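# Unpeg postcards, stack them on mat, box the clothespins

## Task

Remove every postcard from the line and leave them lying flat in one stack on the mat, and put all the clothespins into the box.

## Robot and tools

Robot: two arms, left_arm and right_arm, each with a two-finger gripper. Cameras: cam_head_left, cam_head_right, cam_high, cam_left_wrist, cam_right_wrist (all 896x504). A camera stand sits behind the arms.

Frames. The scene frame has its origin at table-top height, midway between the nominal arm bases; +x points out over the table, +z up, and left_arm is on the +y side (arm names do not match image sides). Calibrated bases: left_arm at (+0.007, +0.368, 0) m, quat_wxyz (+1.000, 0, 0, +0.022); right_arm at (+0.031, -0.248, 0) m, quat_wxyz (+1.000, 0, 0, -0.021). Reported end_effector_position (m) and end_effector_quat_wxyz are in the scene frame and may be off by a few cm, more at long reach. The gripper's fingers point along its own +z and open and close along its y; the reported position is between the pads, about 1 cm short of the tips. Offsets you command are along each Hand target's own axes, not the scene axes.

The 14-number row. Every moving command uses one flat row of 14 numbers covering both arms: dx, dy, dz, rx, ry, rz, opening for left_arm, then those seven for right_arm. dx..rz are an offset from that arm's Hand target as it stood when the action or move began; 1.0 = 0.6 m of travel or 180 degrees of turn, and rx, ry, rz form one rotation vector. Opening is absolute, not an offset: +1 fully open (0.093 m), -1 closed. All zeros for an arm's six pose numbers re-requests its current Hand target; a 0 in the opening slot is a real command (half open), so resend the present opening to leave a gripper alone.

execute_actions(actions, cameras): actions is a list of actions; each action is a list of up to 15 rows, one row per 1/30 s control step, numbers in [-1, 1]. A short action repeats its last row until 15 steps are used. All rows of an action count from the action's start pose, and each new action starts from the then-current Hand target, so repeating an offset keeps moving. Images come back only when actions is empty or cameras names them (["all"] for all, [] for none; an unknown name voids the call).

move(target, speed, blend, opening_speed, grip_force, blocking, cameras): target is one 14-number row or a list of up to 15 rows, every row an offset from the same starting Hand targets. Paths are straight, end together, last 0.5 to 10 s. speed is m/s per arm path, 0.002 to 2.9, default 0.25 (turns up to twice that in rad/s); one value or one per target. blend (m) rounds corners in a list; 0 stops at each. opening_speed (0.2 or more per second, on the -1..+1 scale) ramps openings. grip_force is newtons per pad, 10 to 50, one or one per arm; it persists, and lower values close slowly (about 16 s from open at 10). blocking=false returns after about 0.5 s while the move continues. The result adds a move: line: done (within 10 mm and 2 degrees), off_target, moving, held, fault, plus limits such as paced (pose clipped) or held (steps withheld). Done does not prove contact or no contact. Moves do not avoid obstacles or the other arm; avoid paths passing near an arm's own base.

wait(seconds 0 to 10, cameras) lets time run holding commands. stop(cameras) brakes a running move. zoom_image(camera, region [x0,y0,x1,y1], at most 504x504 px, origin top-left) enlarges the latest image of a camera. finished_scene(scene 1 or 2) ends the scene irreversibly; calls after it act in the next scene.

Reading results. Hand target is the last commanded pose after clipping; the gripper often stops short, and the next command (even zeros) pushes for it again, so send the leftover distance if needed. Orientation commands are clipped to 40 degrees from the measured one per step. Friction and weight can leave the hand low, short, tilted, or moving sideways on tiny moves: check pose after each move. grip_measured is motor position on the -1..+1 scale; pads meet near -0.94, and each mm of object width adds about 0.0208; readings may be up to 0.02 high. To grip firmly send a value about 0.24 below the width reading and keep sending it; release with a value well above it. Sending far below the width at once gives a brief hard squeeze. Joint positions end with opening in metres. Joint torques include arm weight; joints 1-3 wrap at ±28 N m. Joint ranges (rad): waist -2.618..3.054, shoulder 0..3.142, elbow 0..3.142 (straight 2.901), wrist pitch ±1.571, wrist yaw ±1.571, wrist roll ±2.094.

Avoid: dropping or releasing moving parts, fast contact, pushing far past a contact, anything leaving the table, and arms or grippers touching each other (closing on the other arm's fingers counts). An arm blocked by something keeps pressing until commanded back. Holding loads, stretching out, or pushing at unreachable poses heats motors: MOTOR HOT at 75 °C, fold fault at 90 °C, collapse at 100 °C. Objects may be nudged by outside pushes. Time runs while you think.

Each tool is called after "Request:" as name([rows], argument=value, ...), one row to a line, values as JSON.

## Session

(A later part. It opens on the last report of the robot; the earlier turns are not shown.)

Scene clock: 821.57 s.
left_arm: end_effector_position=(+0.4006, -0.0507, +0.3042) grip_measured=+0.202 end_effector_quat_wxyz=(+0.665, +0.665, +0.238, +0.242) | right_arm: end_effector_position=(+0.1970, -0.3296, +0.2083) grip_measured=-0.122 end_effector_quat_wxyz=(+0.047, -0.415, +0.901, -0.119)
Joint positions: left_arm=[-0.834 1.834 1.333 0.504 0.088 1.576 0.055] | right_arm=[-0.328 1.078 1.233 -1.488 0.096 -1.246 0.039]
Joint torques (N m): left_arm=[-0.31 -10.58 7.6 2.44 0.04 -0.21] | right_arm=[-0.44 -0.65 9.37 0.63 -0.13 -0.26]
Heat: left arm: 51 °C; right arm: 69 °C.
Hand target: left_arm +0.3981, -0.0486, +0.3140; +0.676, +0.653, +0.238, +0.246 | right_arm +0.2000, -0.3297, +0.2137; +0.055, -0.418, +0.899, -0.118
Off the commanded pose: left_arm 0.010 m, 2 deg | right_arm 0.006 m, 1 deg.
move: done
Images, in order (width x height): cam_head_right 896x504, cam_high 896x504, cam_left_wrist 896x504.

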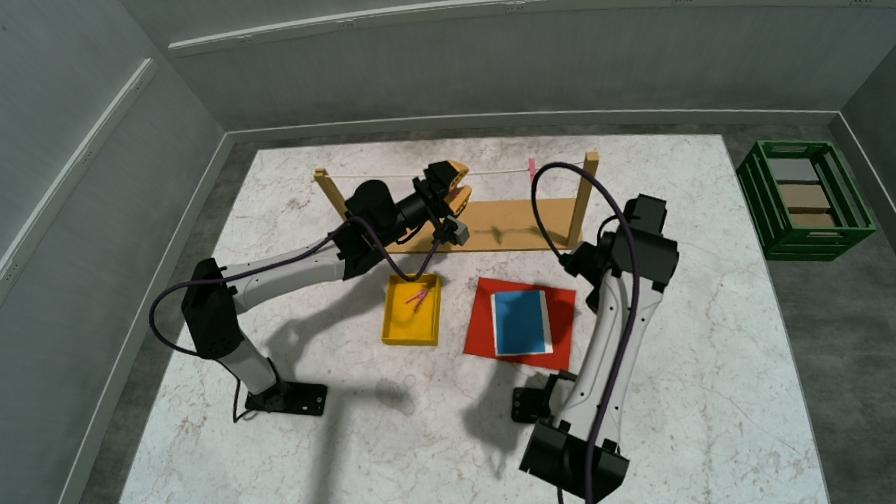

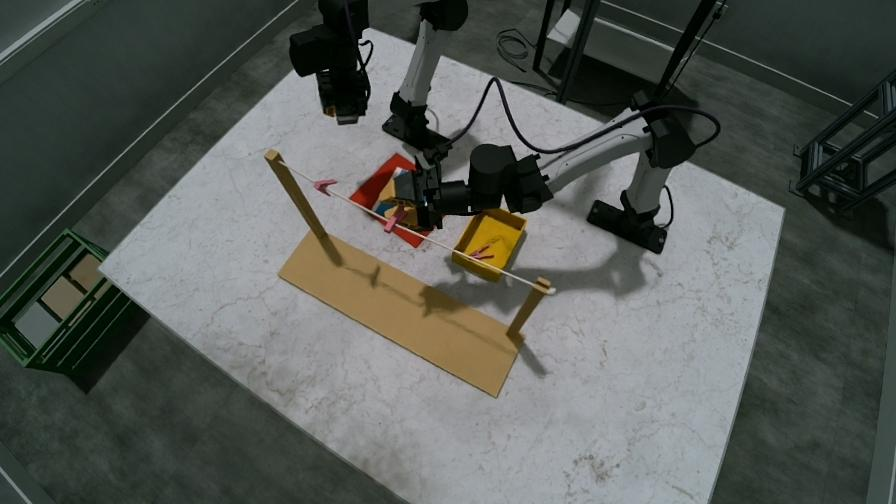

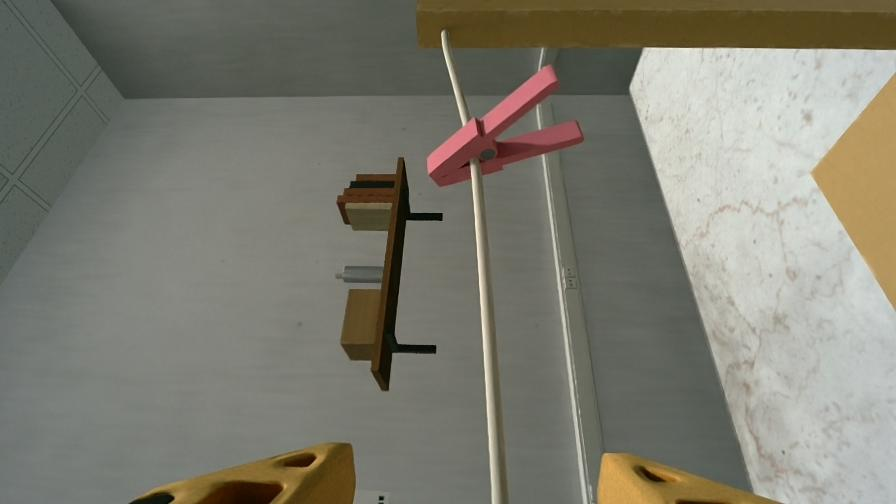

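Request:
move([
  [0.019,-0.004,0.0,0,0,0,0.2,0,0,0,0,0,0,-0.12],
  [0.019,-0.004,0.0,0,0,0,-1,0,0,0,0,0,0,-0.12],
], speed=0.03, opening_speed=0.45, cameras=["cam_left_wrist","cam_high"])

Request:
zoom_image(camera="cam_high", region=[350, 160, 470, 250])

Scene clock: 827.27 s.
left_arm: end_effector_position=(+0.4097, -0.0419, +0.3062) grip_measured=-0.640 end_effector_quat_wxyz=(+0.665, +0.659, +0.244, +0.251) | right_arm: end_effector_position=(+0.1970, -0.3296, +0.2083) grip_measured=-0.122 end_effector_quat_wxyz=(+0.047, -0.415, +0.901, -0.119)
Joint positions: left_arm=[-0.812 1.834 1.333 0.512 0.088 1.576 0.015] | right_arm=[-0.328 1.078 1.233 -1.488 0.096 -1.246 0.039]
Joint torques (N m): left_arm=[0.23 -10.03 7.45 2.45 0.32 -0.21] | right_arm=[-0.47 -0.64 9.39 0.63 -0.14 -0.26]
Heat: left arm: 50 °C; right arm: 69 °C.
Hand target: left_arm +0.4069, -0.0414, +0.3116; +0.676, +0.653, +0.238, +0.245 | right_arm +0.2000, -0.3297, +0.2137; +0.055, -0.418, +0.899, -0.118
Off the commanded pose: left_arm 0.006 m, 2 deg | right_arm 0.006 m, 1 deg.
move: done
Images, in order (width x height): cam_high 896x504, cam_left_wrist 896x504.

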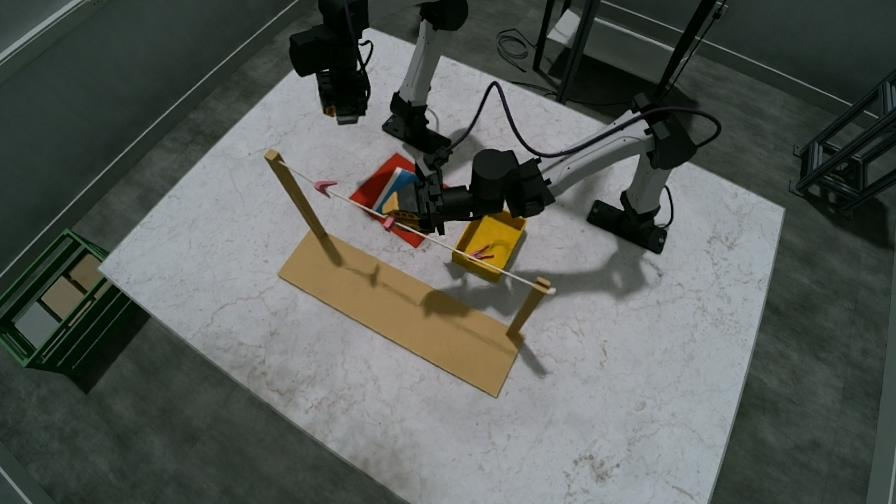

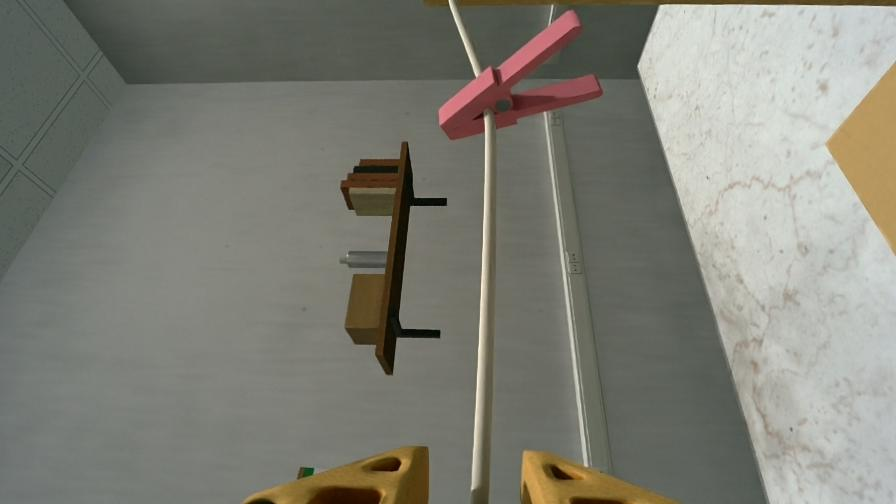

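Scaled by 4.200 from the camera's 896x504 image, which has a finer 1280x720 frame.

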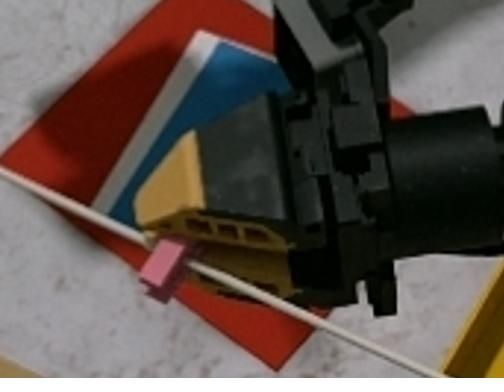

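Request:
move(target=[-0.064,0.003,-0.0536,0,0,0,-1,0,0,0,0,0,0,-0.12], speed=0.05, cameras=["cam_left_wrist","cam_high"])

Request:
zoom_image(camera="cam_high", region=[350, 130, 470, 250])

Scene clock: 834.83 s.
left_arm: end_effector_position=(+0.3616, -0.0472, +0.2960) grip_measured=-0.646 end_effector_quat_wxyz=(+0.665, +0.665, +0.238, +0.242) | right_arm: end_effector_position=(+0.1970, -0.3296, +0.2083) grip_measured=-0.122 end_effector_quat_wxyz=(+0.047, -0.415, +0.901, -0.119)
Joint positions: left_arm=[-0.9 1.736 1.181 0.556 0.022 1.576 0.014] | right_arm=[-0.328 1.078 1.233 -1.488 0.096 -1.246 0.039]
Joint torques (N m): left_arm=[-0.24 -11.43 7.58 2.27 0.01 -0.18] | right_arm=[-0.42 -0.62 9.42 0.62 -0.13 -0.26]
Heat: left arm: 50 °C; right arm: 69 °C.
Hand target: left_arm +0.3569, -0.0412, +0.3123; +0.676, +0.653, +0.238, +0.246 | right_arm +0.2000, -0.3297, +0.2137; +0.055, -0.418, +0.899, -0.118
Off the commanded pose: left_arm 0.018 m, 2 deg | right_arm 0.006 m, 1 deg.
move: off_target (left_arm)
Images, in order (width x height): cam_high 896x504, cam_left_wrist 896x504.

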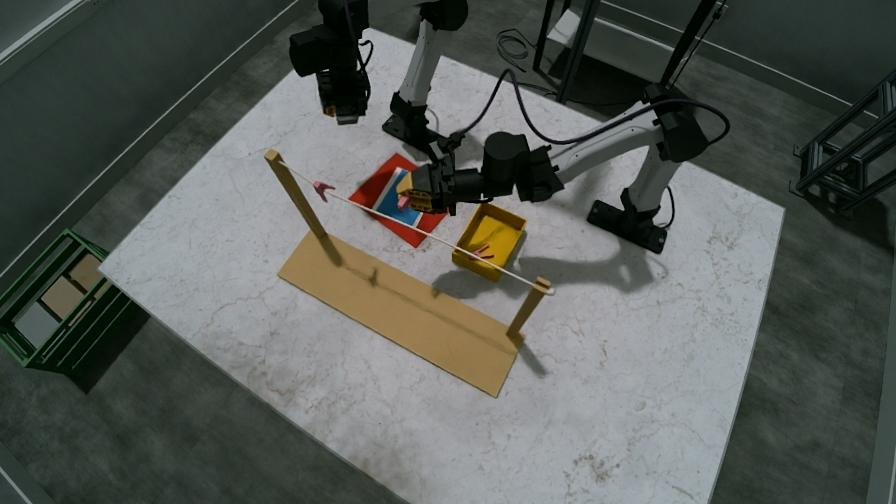

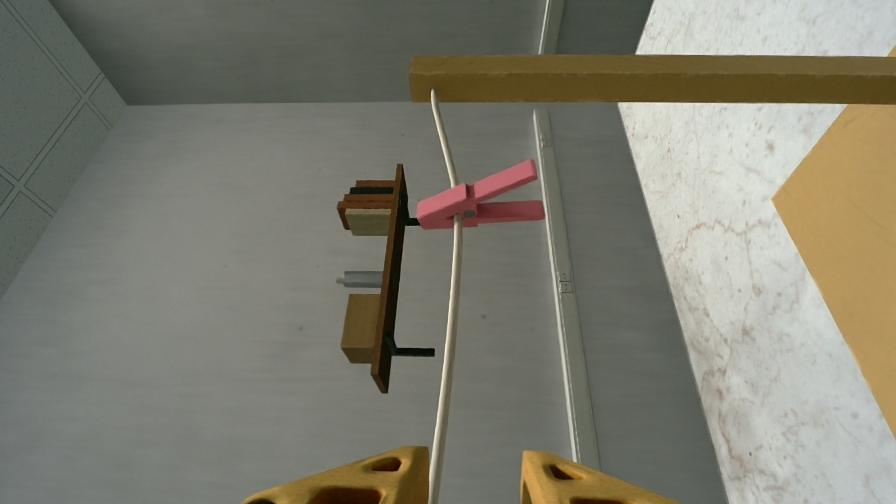

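Scaled by 4.200 from the camera's 896x504 image, which has a finer 1280x720 frame.

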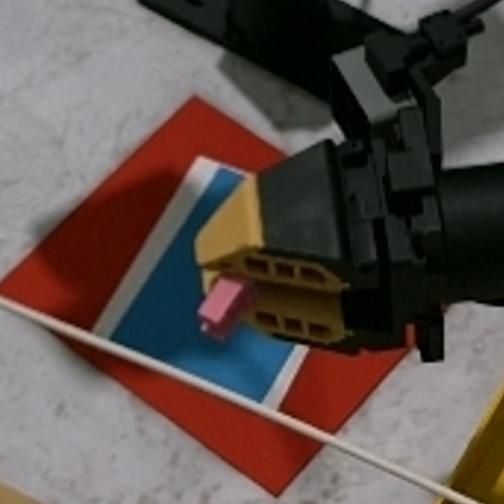

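Request:
move([
  [0,0.0,-0.1,0,0,0,-1,0,0,0,0,0,0,-0.12],
  [0.035,-0.177,-0.31,0.4275,0,0,-1,0,0,0,0,0,0,-0.12],
], speed=0.15, blend=0.02, cameras=["cam_left_wrist","cam_high","cam_head_left"])

Scene clock: 857.57 s.
left_arm: end_effector_position=(+0.2534, +0.1116, +0.1989) grip_measured=-0.646 end_effector_quat_wxyz=(+0.128, +0.929, +0.343, +0.045) | right_arm: end_effector_position=(+0.1970, -0.3296, +0.2083) grip_measured=-0.122 end_effector_quat_wxyz=(+0.047, -0.415, +0.901, -0.119)
Joint positions: left_arm=[-0.837 1.664 1.648 -1.284 0.023 1.637 0.014] | right_arm=[-0.328 1.078 1.233 -1.488 0.096 -1.246 0.039]
Joint torques (N m): left_arm=[0.36 -5.57 9.13 0.74 0.16 0.08] | right_arm=[-0.44 -0.62 9.39 0.64 -0.13 -0.25]
Heat: left arm: 50 °C; right arm: 70 °C.
Hand target: left_arm +0.2558, +0.1118, +0.1998; +0.123, +0.932, +0.339, +0.044 | right_arm +0.2000, -0.3297, +0.2137; +0.055, -0.418, +0.899, -0.118
Off the commanded pose: left_arm 0.003 m, 1 deg | right_arm 0.006 m, 1 deg.
move: done
Images, in order (width x height): cam_head_left 896x504, cam_high 896x504, cam_left_wrist 896x504.

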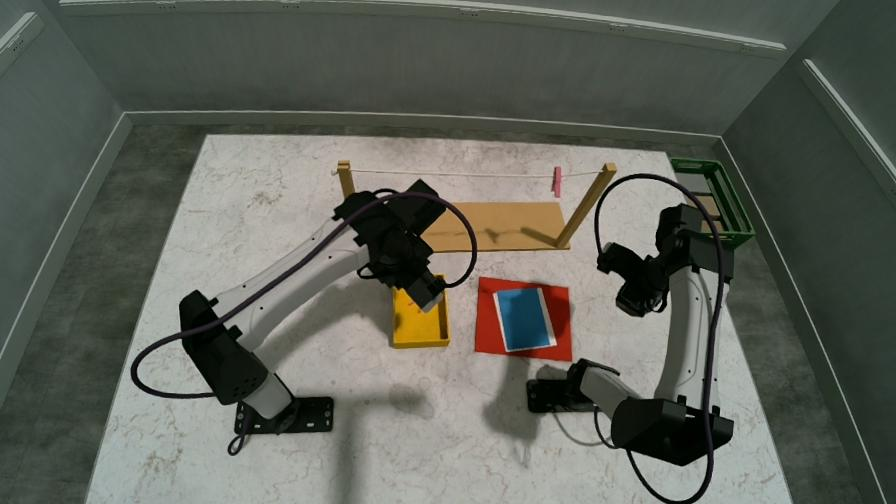

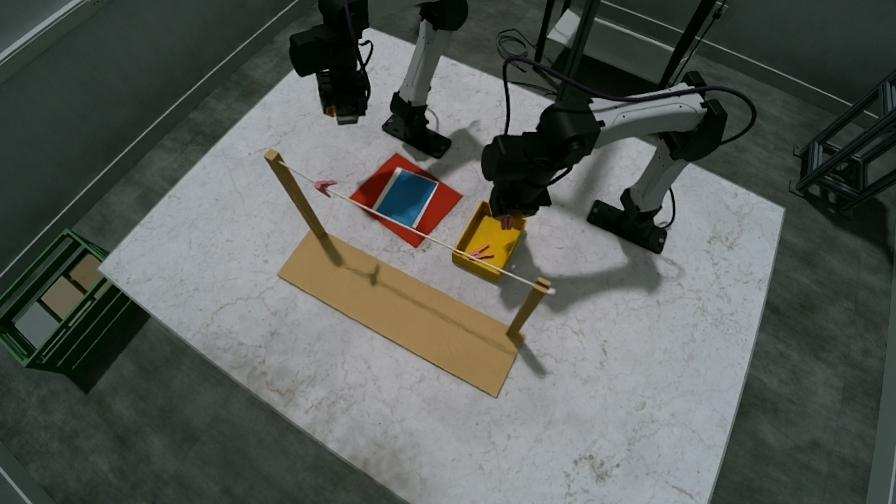

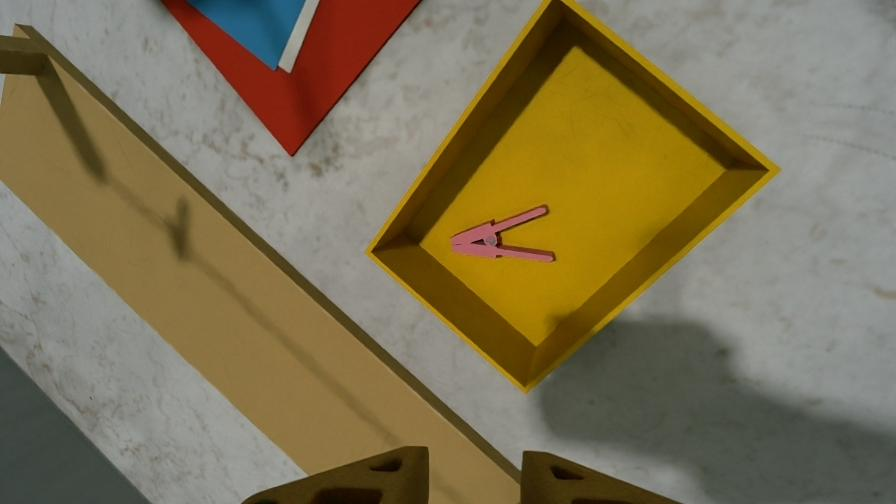

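Request:
move([
  [0.0067,-0.0487,0.1937,0,0,0,-1,0,0,0,0,0,0,-0.12],
  [0.0067,-0.0708,0.2767,0,0,0,-1,0,0,0,0,0,0,-0.12],
], speed=[0.12,0.05], blend=0.005, cameras=["cam_left_wrist","cam_high"])

Request:
zoom_image(camera="cam_high", region=[420, 150, 570, 300])

Scene clock: 875.67 s.
left_arm: end_effector_position=(+0.2696, +0.1020, +0.0563) grip_measured=-0.647 end_effector_quat_wxyz=(+0.159, +0.925, +0.339, +0.063) | right_arm: end_effector_position=(+0.1970, -0.3296, +0.2083) grip_measured=-0.122 end_effector_quat_wxyz=(+0.047, -0.415, +0.901, -0.119)
Joint positions: left_arm=[-0.825 1.709 1.103 -0.621 0.021 1.653 0.014] | right_arm=[-0.328 1.078 1.233 -1.488 0.096 -1.246 0.039]
Joint torques (N m): left_arm=[0.38 -3.56 4.08 1.03 0.22 0.02] | right_arm=[-0.49 -0.64 9.36 0.64 -0.14 -0.25]
Heat: left arm: 48 °C; right arm: 70 °C.
Hand target: left_arm +0.2600, +0.1130, +0.0283; +0.123, +0.932, +0.339, +0.044 | right_arm +0.2000, -0.3297, +0.2137; +0.055, -0.418, +0.899, -0.118
Off the commanded pose: left_arm 0.031 m, 5 deg | right_arm 0.006 m, 1 deg.
move: off_target (left_arm)
Images, in order (width x height): cam_high 896x504, cam_left_wrist 896x504.

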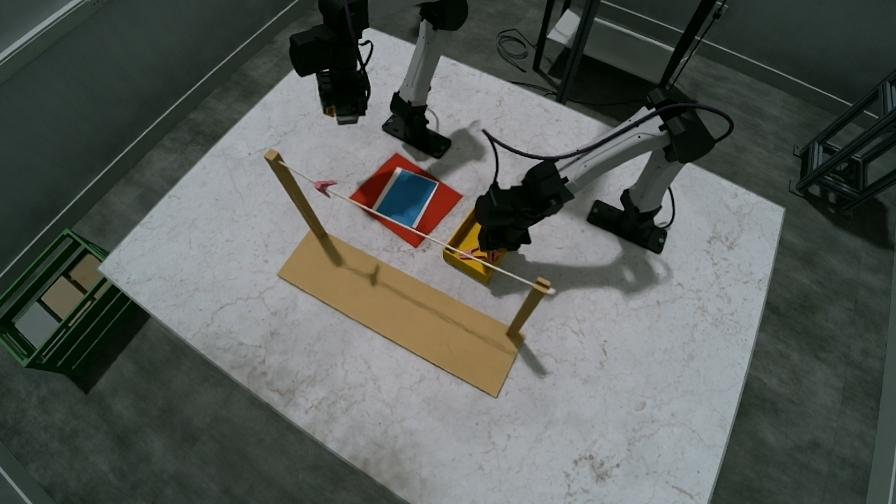

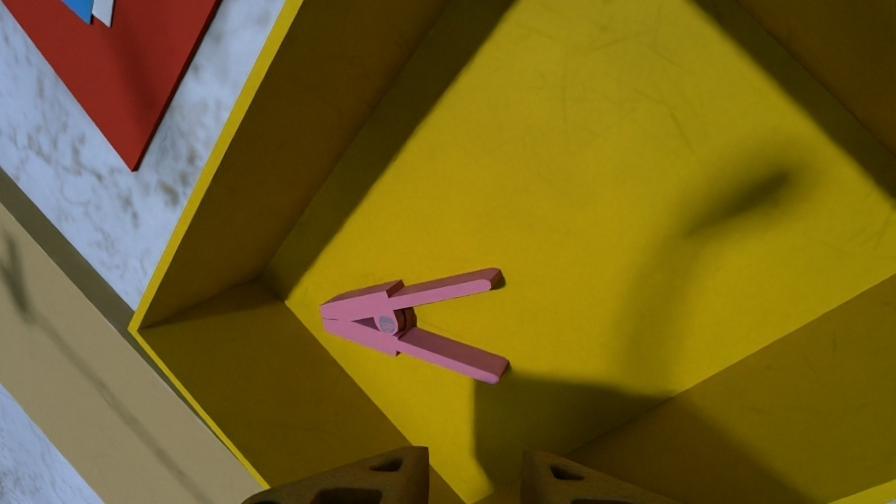

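Scaled by 3.360 from the camera's 896x504 image, which has a finer 1280x720 frame.

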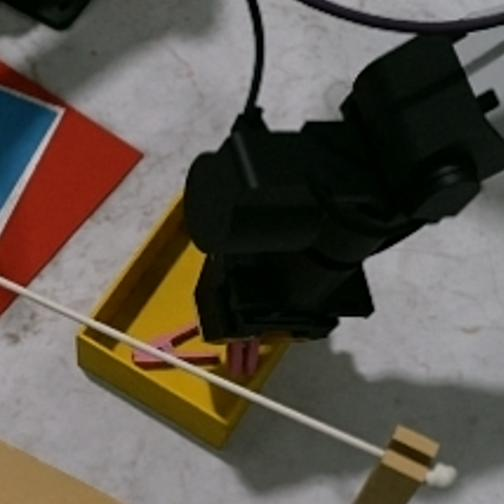

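Request:
move(target=[0.013,0.012,-0.055,0,0,0,-1,0,0,0,0,0,0,-0.12], speed=0.05, cameras=["cam_left_wrist","cam_high","cam_head_right"])

Request:
zoom_image(camera="cam_high", region=[430, 200, 530, 300])

Request:
zoom_image(camera="cam_head_right", region=[340, 220, 480, 360])

Scene clock: 886.73 s.
left_arm: end_effector_position=(+0.2638, +0.1204, +0.0568) grip_measured=-0.647 end_effector_quat_wxyz=(+0.121, +0.930, +0.344, +0.048) | right_arm: end_effector_position=(+0.1970, -0.3296, +0.2083) grip_measured=-0.122 end_effector_quat_wxyz=(+0.047, -0.415, +0.901, -0.119)
Joint positions: left_arm=[-0.8 1.709 1.13 -0.732 0.021 1.674 0.014] | right_arm=[-0.328 1.078 1.233 -1.488 0.096 -1.246 0.039]
Joint torques (N m): left_arm=[0.32 -7.2 8.75 0.72 0.3 0.05] | right_arm=[-0.46 -0.68 9.39 0.62 -0.13 -0.26]
Heat: left arm: 47 °C; right arm: 70 °C.
Hand target: left_arm +0.2650, +0.1191, +0.0621; +0.123, +0.932, +0.339, +0.044 | right_arm +0.2000, -0.3297, +0.2137; +0.055, -0.418, +0.899, -0.118
Off the commanded pose: left_arm 0.006 m, 1 deg | right_arm 0.006 m, 1 deg.
move: done
Images, in order (width x height): cam_head_right 896x504, cam_high 896x504, cam_left_wrist 896x504.

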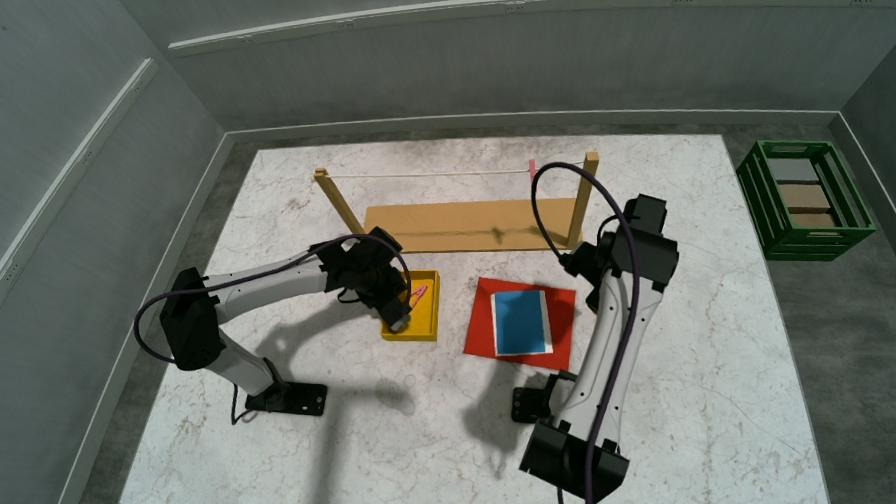

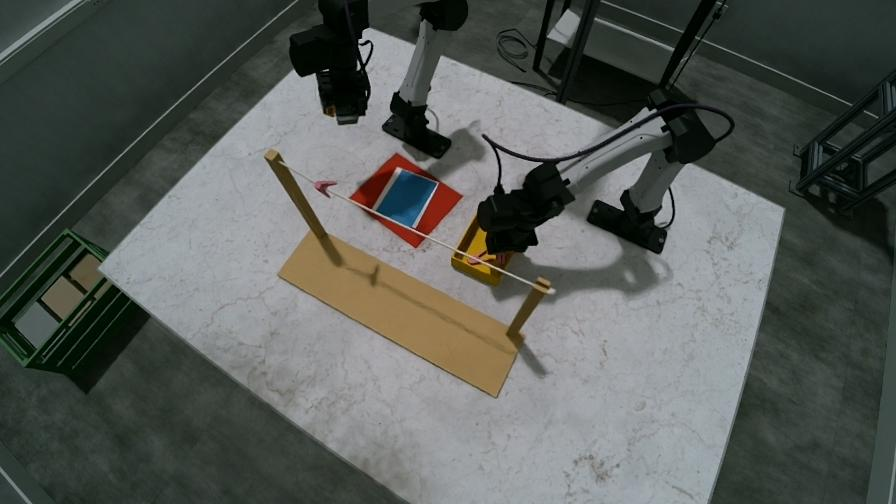

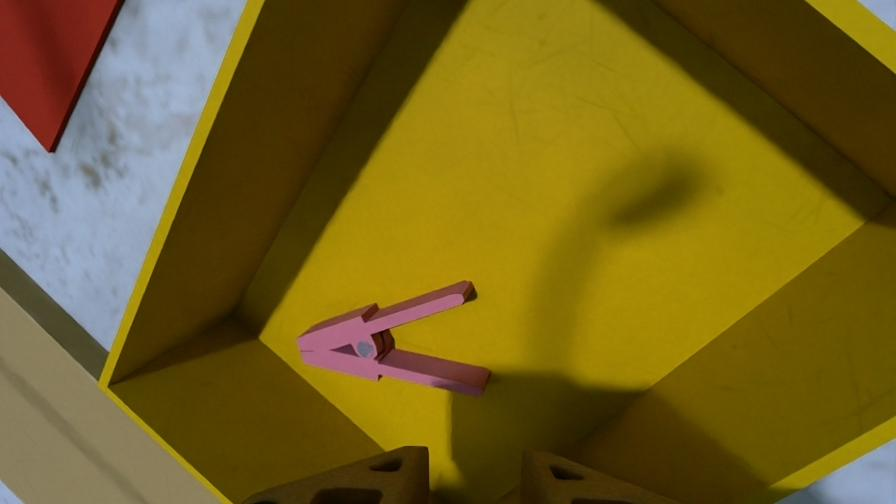

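Scaled by 5.040 from the camera's 896x504 image, which has a finer 1280x720 frame.

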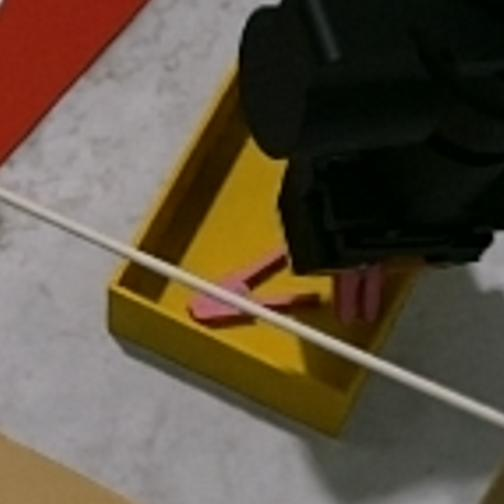

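Scaled by 3.600 from the camera's 896x504 image, which has a finer 1280x720 frame.

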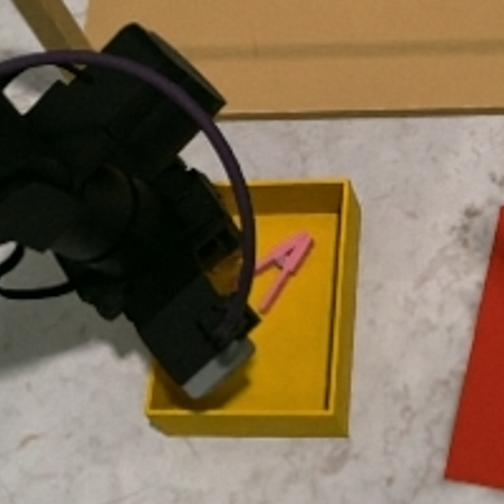

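Request:
move([
  [0,0.0129,-0.0483,0,0,0,-1,0,0,0,0,0,0,-0.12],
  [-0.079,-0.009,-0.0542,0,0,0,-1,0,0,0,0,0,0,-0.12],
  [-0.079,-0.0175,-0.015,0,0,0,-1,0,0,0,0,0,0,-0.12],
], speed=0.06, blend=0.004, cameras=["cam_left_wrist","cam_high","cam_head_right"])

Request:
zoom_image(camera="cam_high", region=[430, 190, 530, 290])

Request:
zoom_image(camera="cam_head_right", region=[340, 220, 480, 360])

Scene clock: 897.90 s.
left_arm: end_effector_position=(+0.2185, +0.1004, +0.0676) grip_measured=-0.647 end_effector_quat_wxyz=(+0.115, +0.934, +0.335, +0.038) | right_arm: end_effector_position=(+0.1970, -0.3296, +0.2083) grip_measured=-0.122 end_effector_quat_wxyz=(+0.047, -0.415, +0.901, -0.119)
Joint positions: left_arm=[-0.945 1.651 1.114 -0.791 0.001 1.551 0.014] | right_arm=[-0.328 1.078 1.233 -1.488 0.096 -1.246 0.039]
Joint torques (N m): left_arm=[-0.31 -6.98 6.45 1.09 0.07 -0.18] | right_arm=[-0.43 -0.61 9.42 0.63 -0.13 -0.26]
Heat: left arm: 47 °C; right arm: 70 °C.
Hand target: left_arm +0.2207, +0.0983, +0.0681; +0.123, +0.932, +0.339, +0.044 | right_arm +0.2000, -0.3297, +0.2137; +0.055, -0.418, +0.899, -0.118
Off the commanded pose: left_arm 0.003 m, 1 deg | right_arm 0.006 m, 1 deg.
move: done
Images, in order (width x height): cam_head_right 896x504, cam_high 896x504, cam_left_wrist 896x504.

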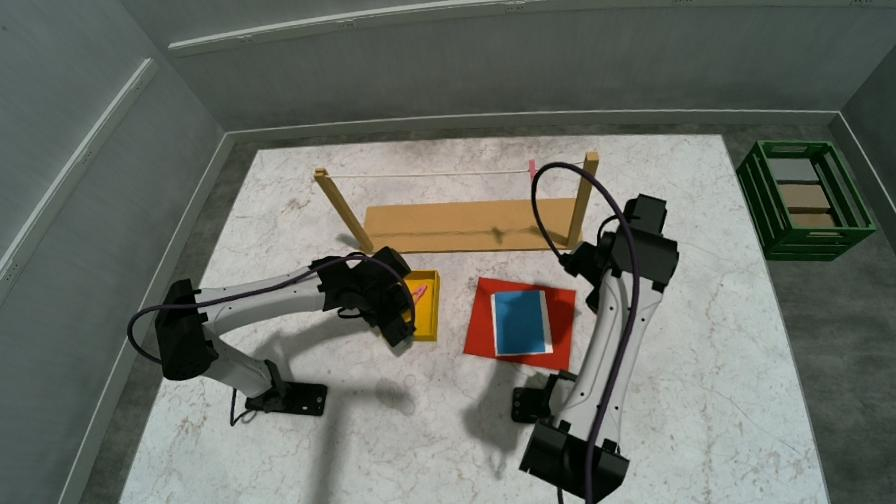

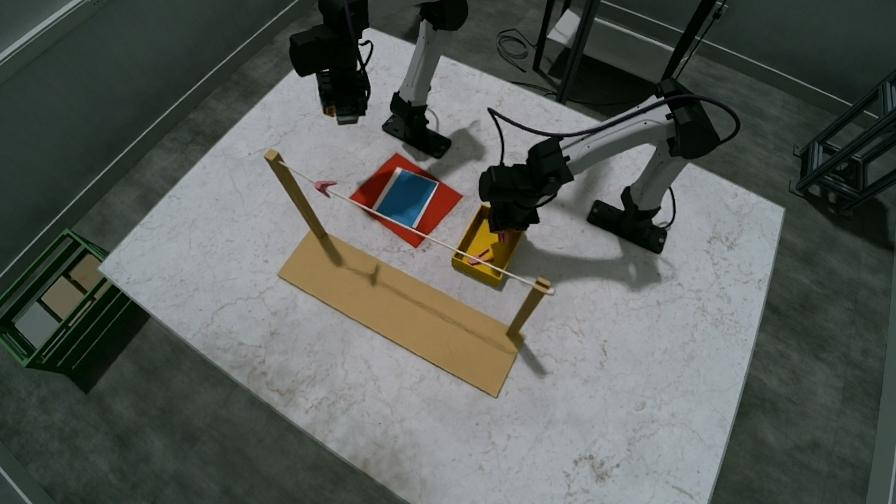

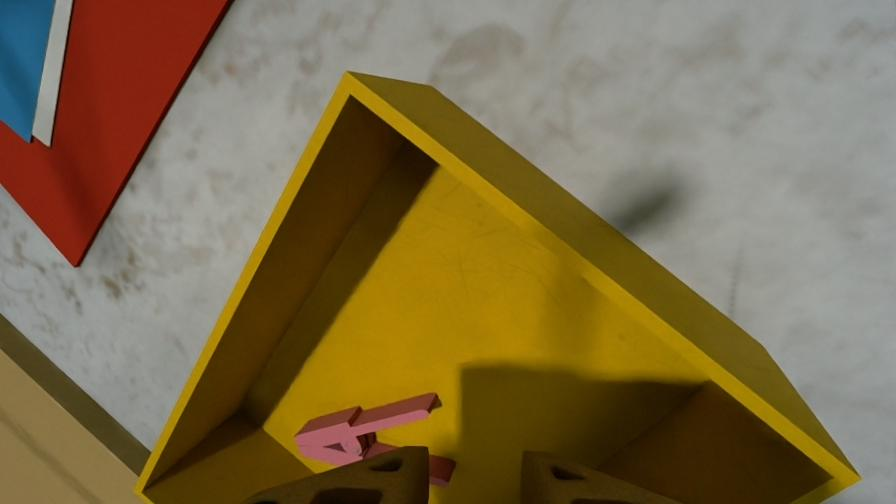

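Scaled by 5.040 from the camera's 896x504 image, which has a finer 1280x720 frame.

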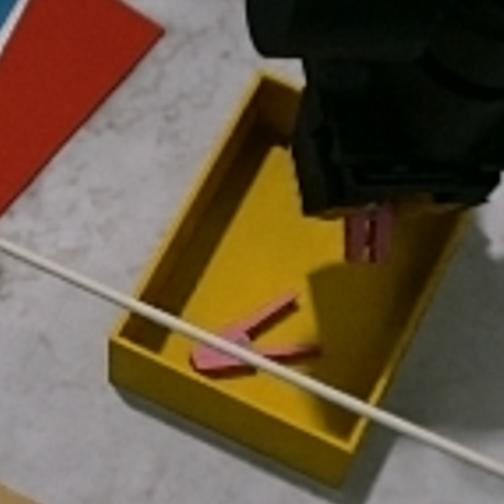

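Scaled by 3.600 from the camera's 896x504 image, which has a finer 1280x720 frame.

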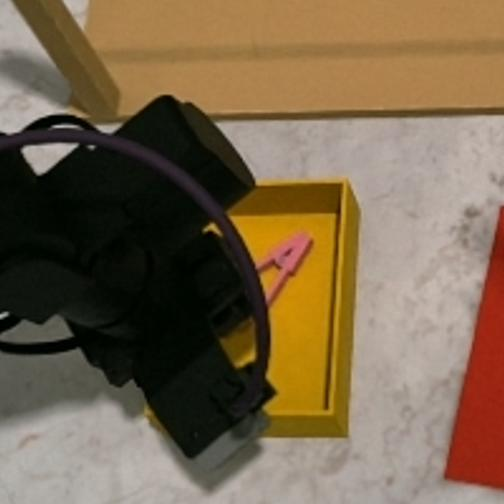

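Request:
move(target=[-0.0214,0.0206,0.022,0,0,0,-1,0,0,0,0,0,0,-0.12], speed=0.05, cameras=["cam_left_wrist","cam_high"])

Request:
zoom_image(camera="cam_high", region=[430, 190, 530, 290])

Scene clock: 905.77 s.
left_arm: end_effector_position=(+0.2139, +0.0873, +0.0560) grip_measured=-0.647 end_effector_quat_wxyz=(+0.111, +0.935, +0.335, +0.037) | right_arm: end_effector_position=(+0.1970, -0.3296, +0.2083) grip_measured=-0.122 end_effector_quat_wxyz=(+0.047, -0.415, +0.901, -0.119)
Joint positions: left_arm=[-0.983 1.701 1.124 -0.76 -0.009 1.514 0.014] | right_arm=[-0.328 1.078 1.233 -1.488 0.096 -1.246 0.039]
Joint torques (N m): left_arm=[-0.42 -5.76 8.84 1.02 0.05 -0.19] | right_arm=[-0.44 -0.64 9.42 0.64 -0.13 -0.26]
Heat: left arm: 47 °C; right arm: 70 °C.
Hand target: left_arm +0.2207, +0.0782, +0.0586; +0.123, +0.932, +0.339, +0.044 | right_arm +0.2000, -0.3297, +0.2137; +0.055, -0.418, +0.899, -0.118
Off the commanded pose: left_arm 0.012 m, 2 deg | right_arm 0.006 m, 1 deg.
move: off_target (left_arm)
Images, in order (width x height): cam_high 896x504, cam_left_wrist 896x504.

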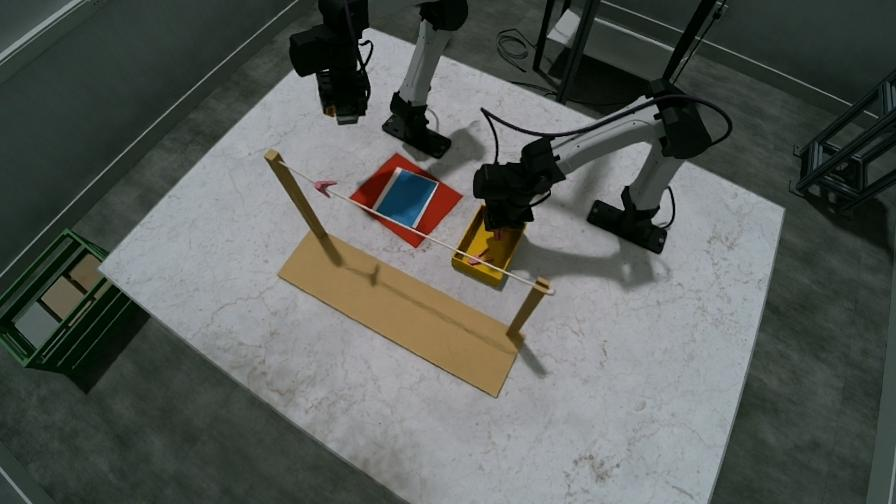

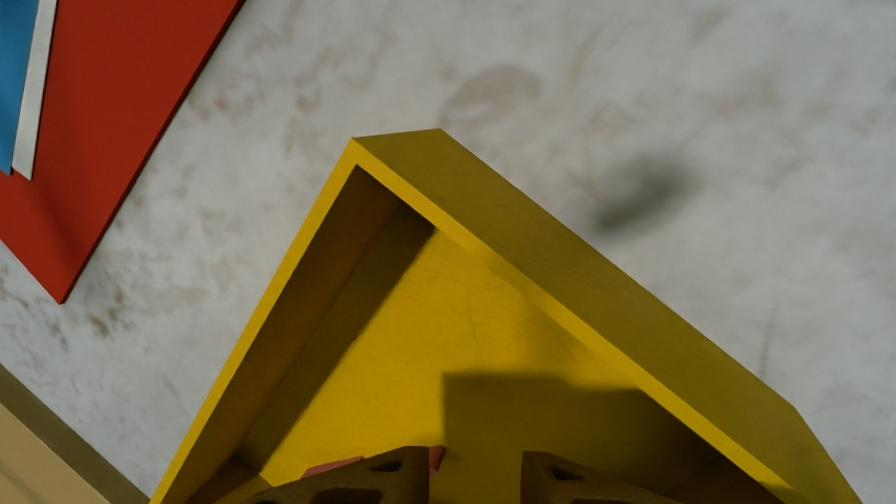

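Scaled by 5.040 from the camera's 896x504 image, which has a finer 1280x720 frame.

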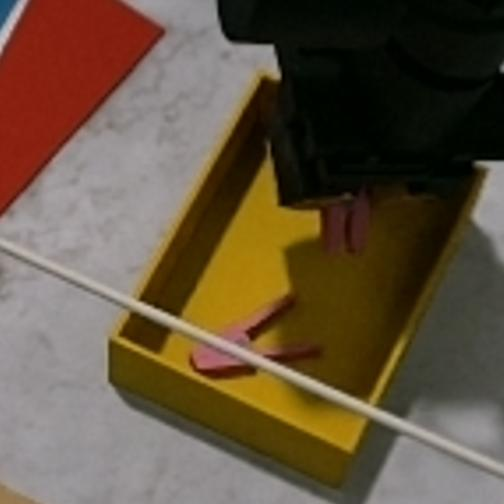

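Request:
move(target=[0,0,0,0,0,0,-0.12,0,0,0,0,0,0,-0.12], speed=0.02, opening_speed=0.25, cameras=["cam_left_wrist","cam_high"])

Request:
zoom_image(camera="cam_high", region=[430, 190, 530, 290])

Scene clock: 912.50 s.
left_arm: end_effector_position=(+0.2140, +0.0873, +0.0560) grip_measured=-0.122 end_effector_quat_wxyz=(+0.111, +0.935, +0.336, +0.038) | right_arm: end_effector_position=(+0.1970, -0.3296, +0.2083) grip_measured=-0.122 end_effector_quat_wxyz=(+0.047, -0.415, +0.901, -0.119)
Joint positions: left_arm=[-0.983 1.701 1.124 -0.759 -0.009 1.514 0.039] | right_arm=[-0.328 1.078 1.233 -1.488 0.096 -1.246 0.039]
Joint torques (N m): left_arm=[-0.4 -5.76 8.85 1.03 0.07 -0.19] | right_arm=[-0.46 -0.62 9.4 0.64 -0.13 -0.26]
Heat: left arm: 48 °C; right arm: 71 °C.
Hand target: left_arm +0.2207, +0.0782, +0.0586; +0.123, +0.932, +0.339, +0.044 | right_arm +0.2000, -0.3297, +0.2137; +0.055, -0.418, +0.899, -0.118
Off the commanded pose: left_arm 0.012 m, 2 deg | right_arm 0.006 m, 1 deg.
move: off_target (left_arm)
Images, in order (width x height): cam_high 896x504, cam_left_wrist 896x504.

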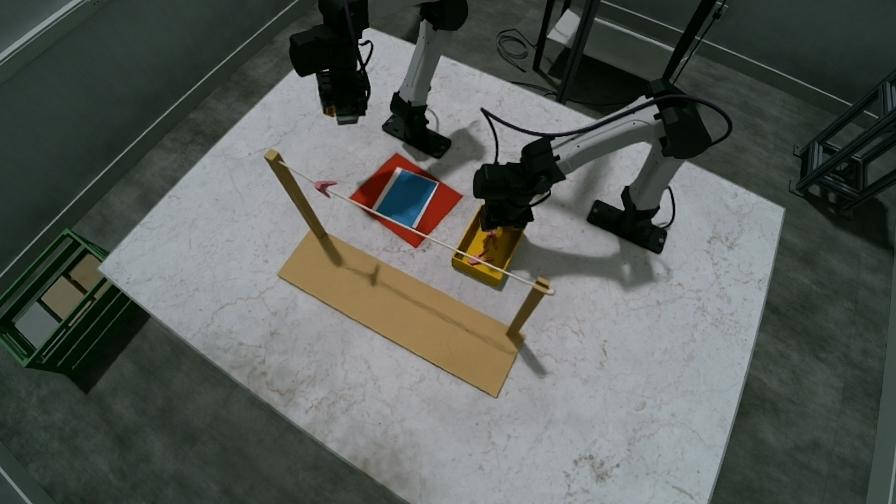

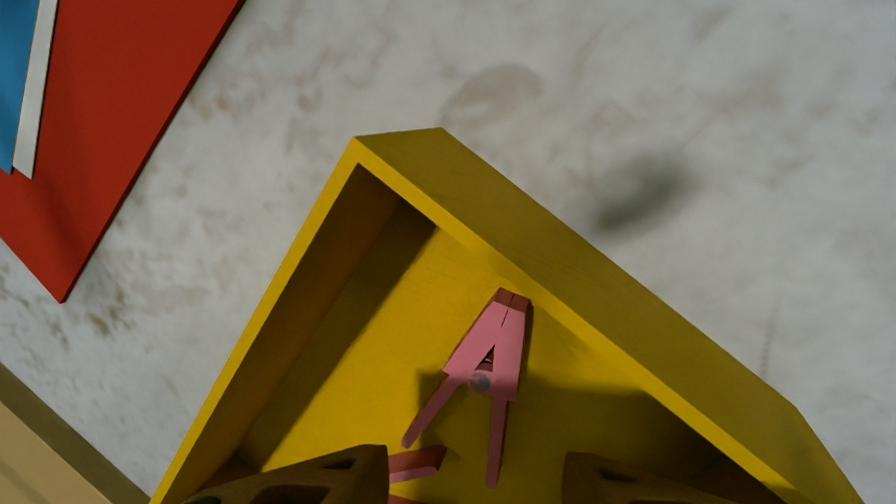

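Scaled by 5.040 from the camera's 896x504 image, which has a finer 1280x720 frame.

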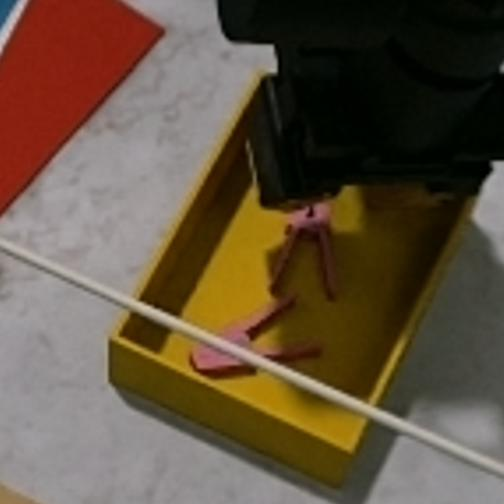

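Request:
move(target=[0.0,0.0645,-0.2415,0,0,0,-0.12,0,0,0,0,0,0,-0.12], speed=0.12, cameras=["cam_left_wrist","cam_high","cam_head_right"])

Request:
zoom_image(camera="cam_high", region=[430, 190, 530, 290])

Scene clock: 916.77 s.
left_arm: end_effector_position=(+0.2208, +0.0781, +0.2070) grip_measured=-0.122 end_effector_quat_wxyz=(+0.128, +0.933, +0.335, +0.042) | right_arm: end_effector_position=(+0.1970, -0.3296, +0.2083) grip_measured=-0.122 end_effector_quat_wxyz=(+0.047, -0.415, +0.901, -0.119)
Joint positions: left_arm=[-0.983 1.691 1.712 -1.322 -0.009 1.513 0.039] | right_arm=[-0.328 1.078 1.233 -1.488 0.096 -1.246 0.039]
Joint torques (N m): left_arm=[-0.4 -6.41 8.59 0.74 0.07 -0.17] | right_arm=[-0.46 -0.62 9.37 0.63 -0.13 -0.26]
Heat: left arm: 48 °C; right arm: 71 °C.
Hand target: left_arm +0.2207, +0.0783, +0.2087; +0.123, +0.932, +0.339, +0.044 | right_arm +0.2000, -0.3297, +0.2137; +0.055, -0.418, +0.899, -0.118
Off the commanded pose: left_arm 0.002 m, 1 deg | right_arm 0.006 m, 1 deg.
move: done
Images, in order (width x height): cam_head_right 896x504, cam_high 896x504, cam_left_wrist 896x504.

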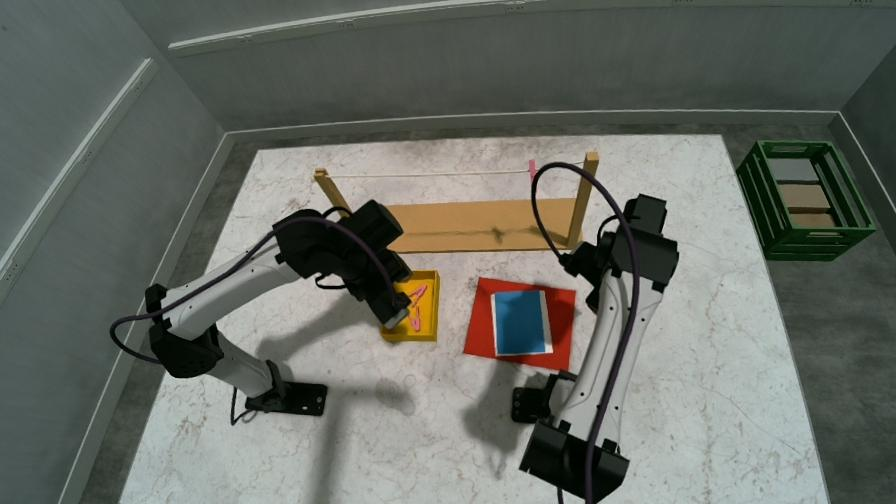

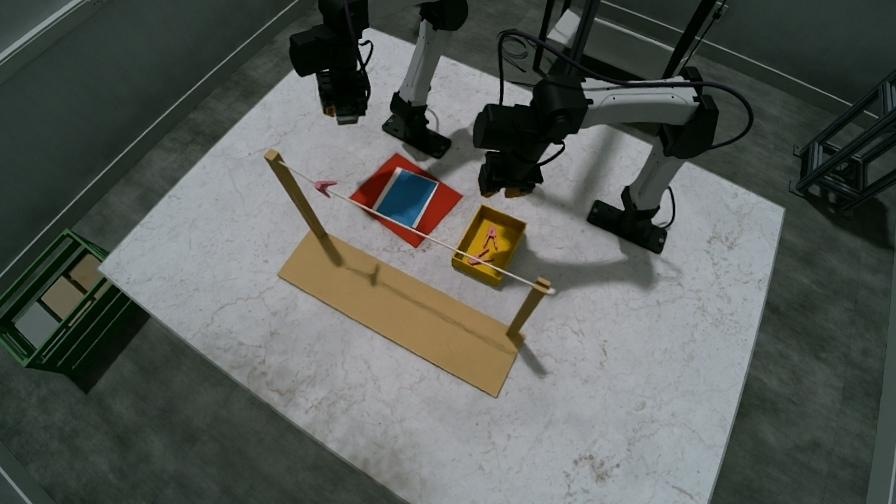

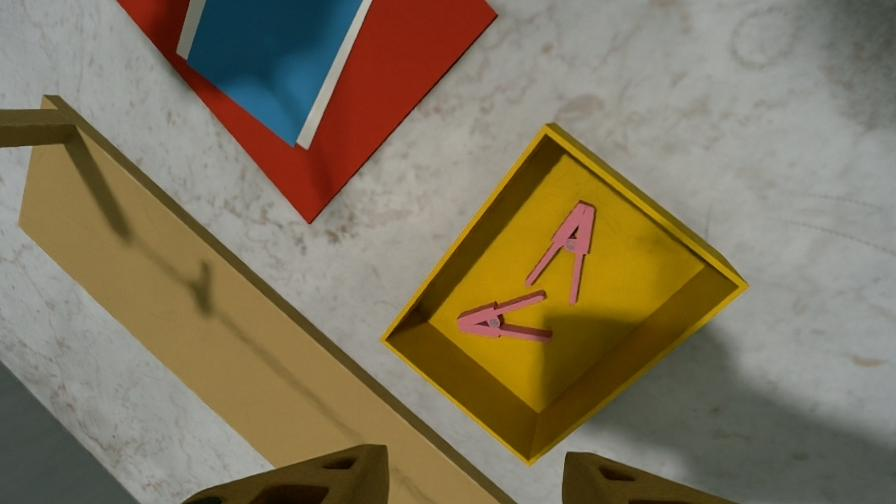

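Scaled by 5.040 from the camera's 896x504 image, which has a finer 1280x720 frame.

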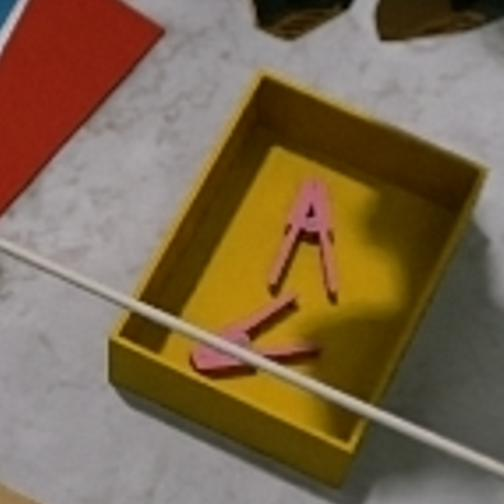

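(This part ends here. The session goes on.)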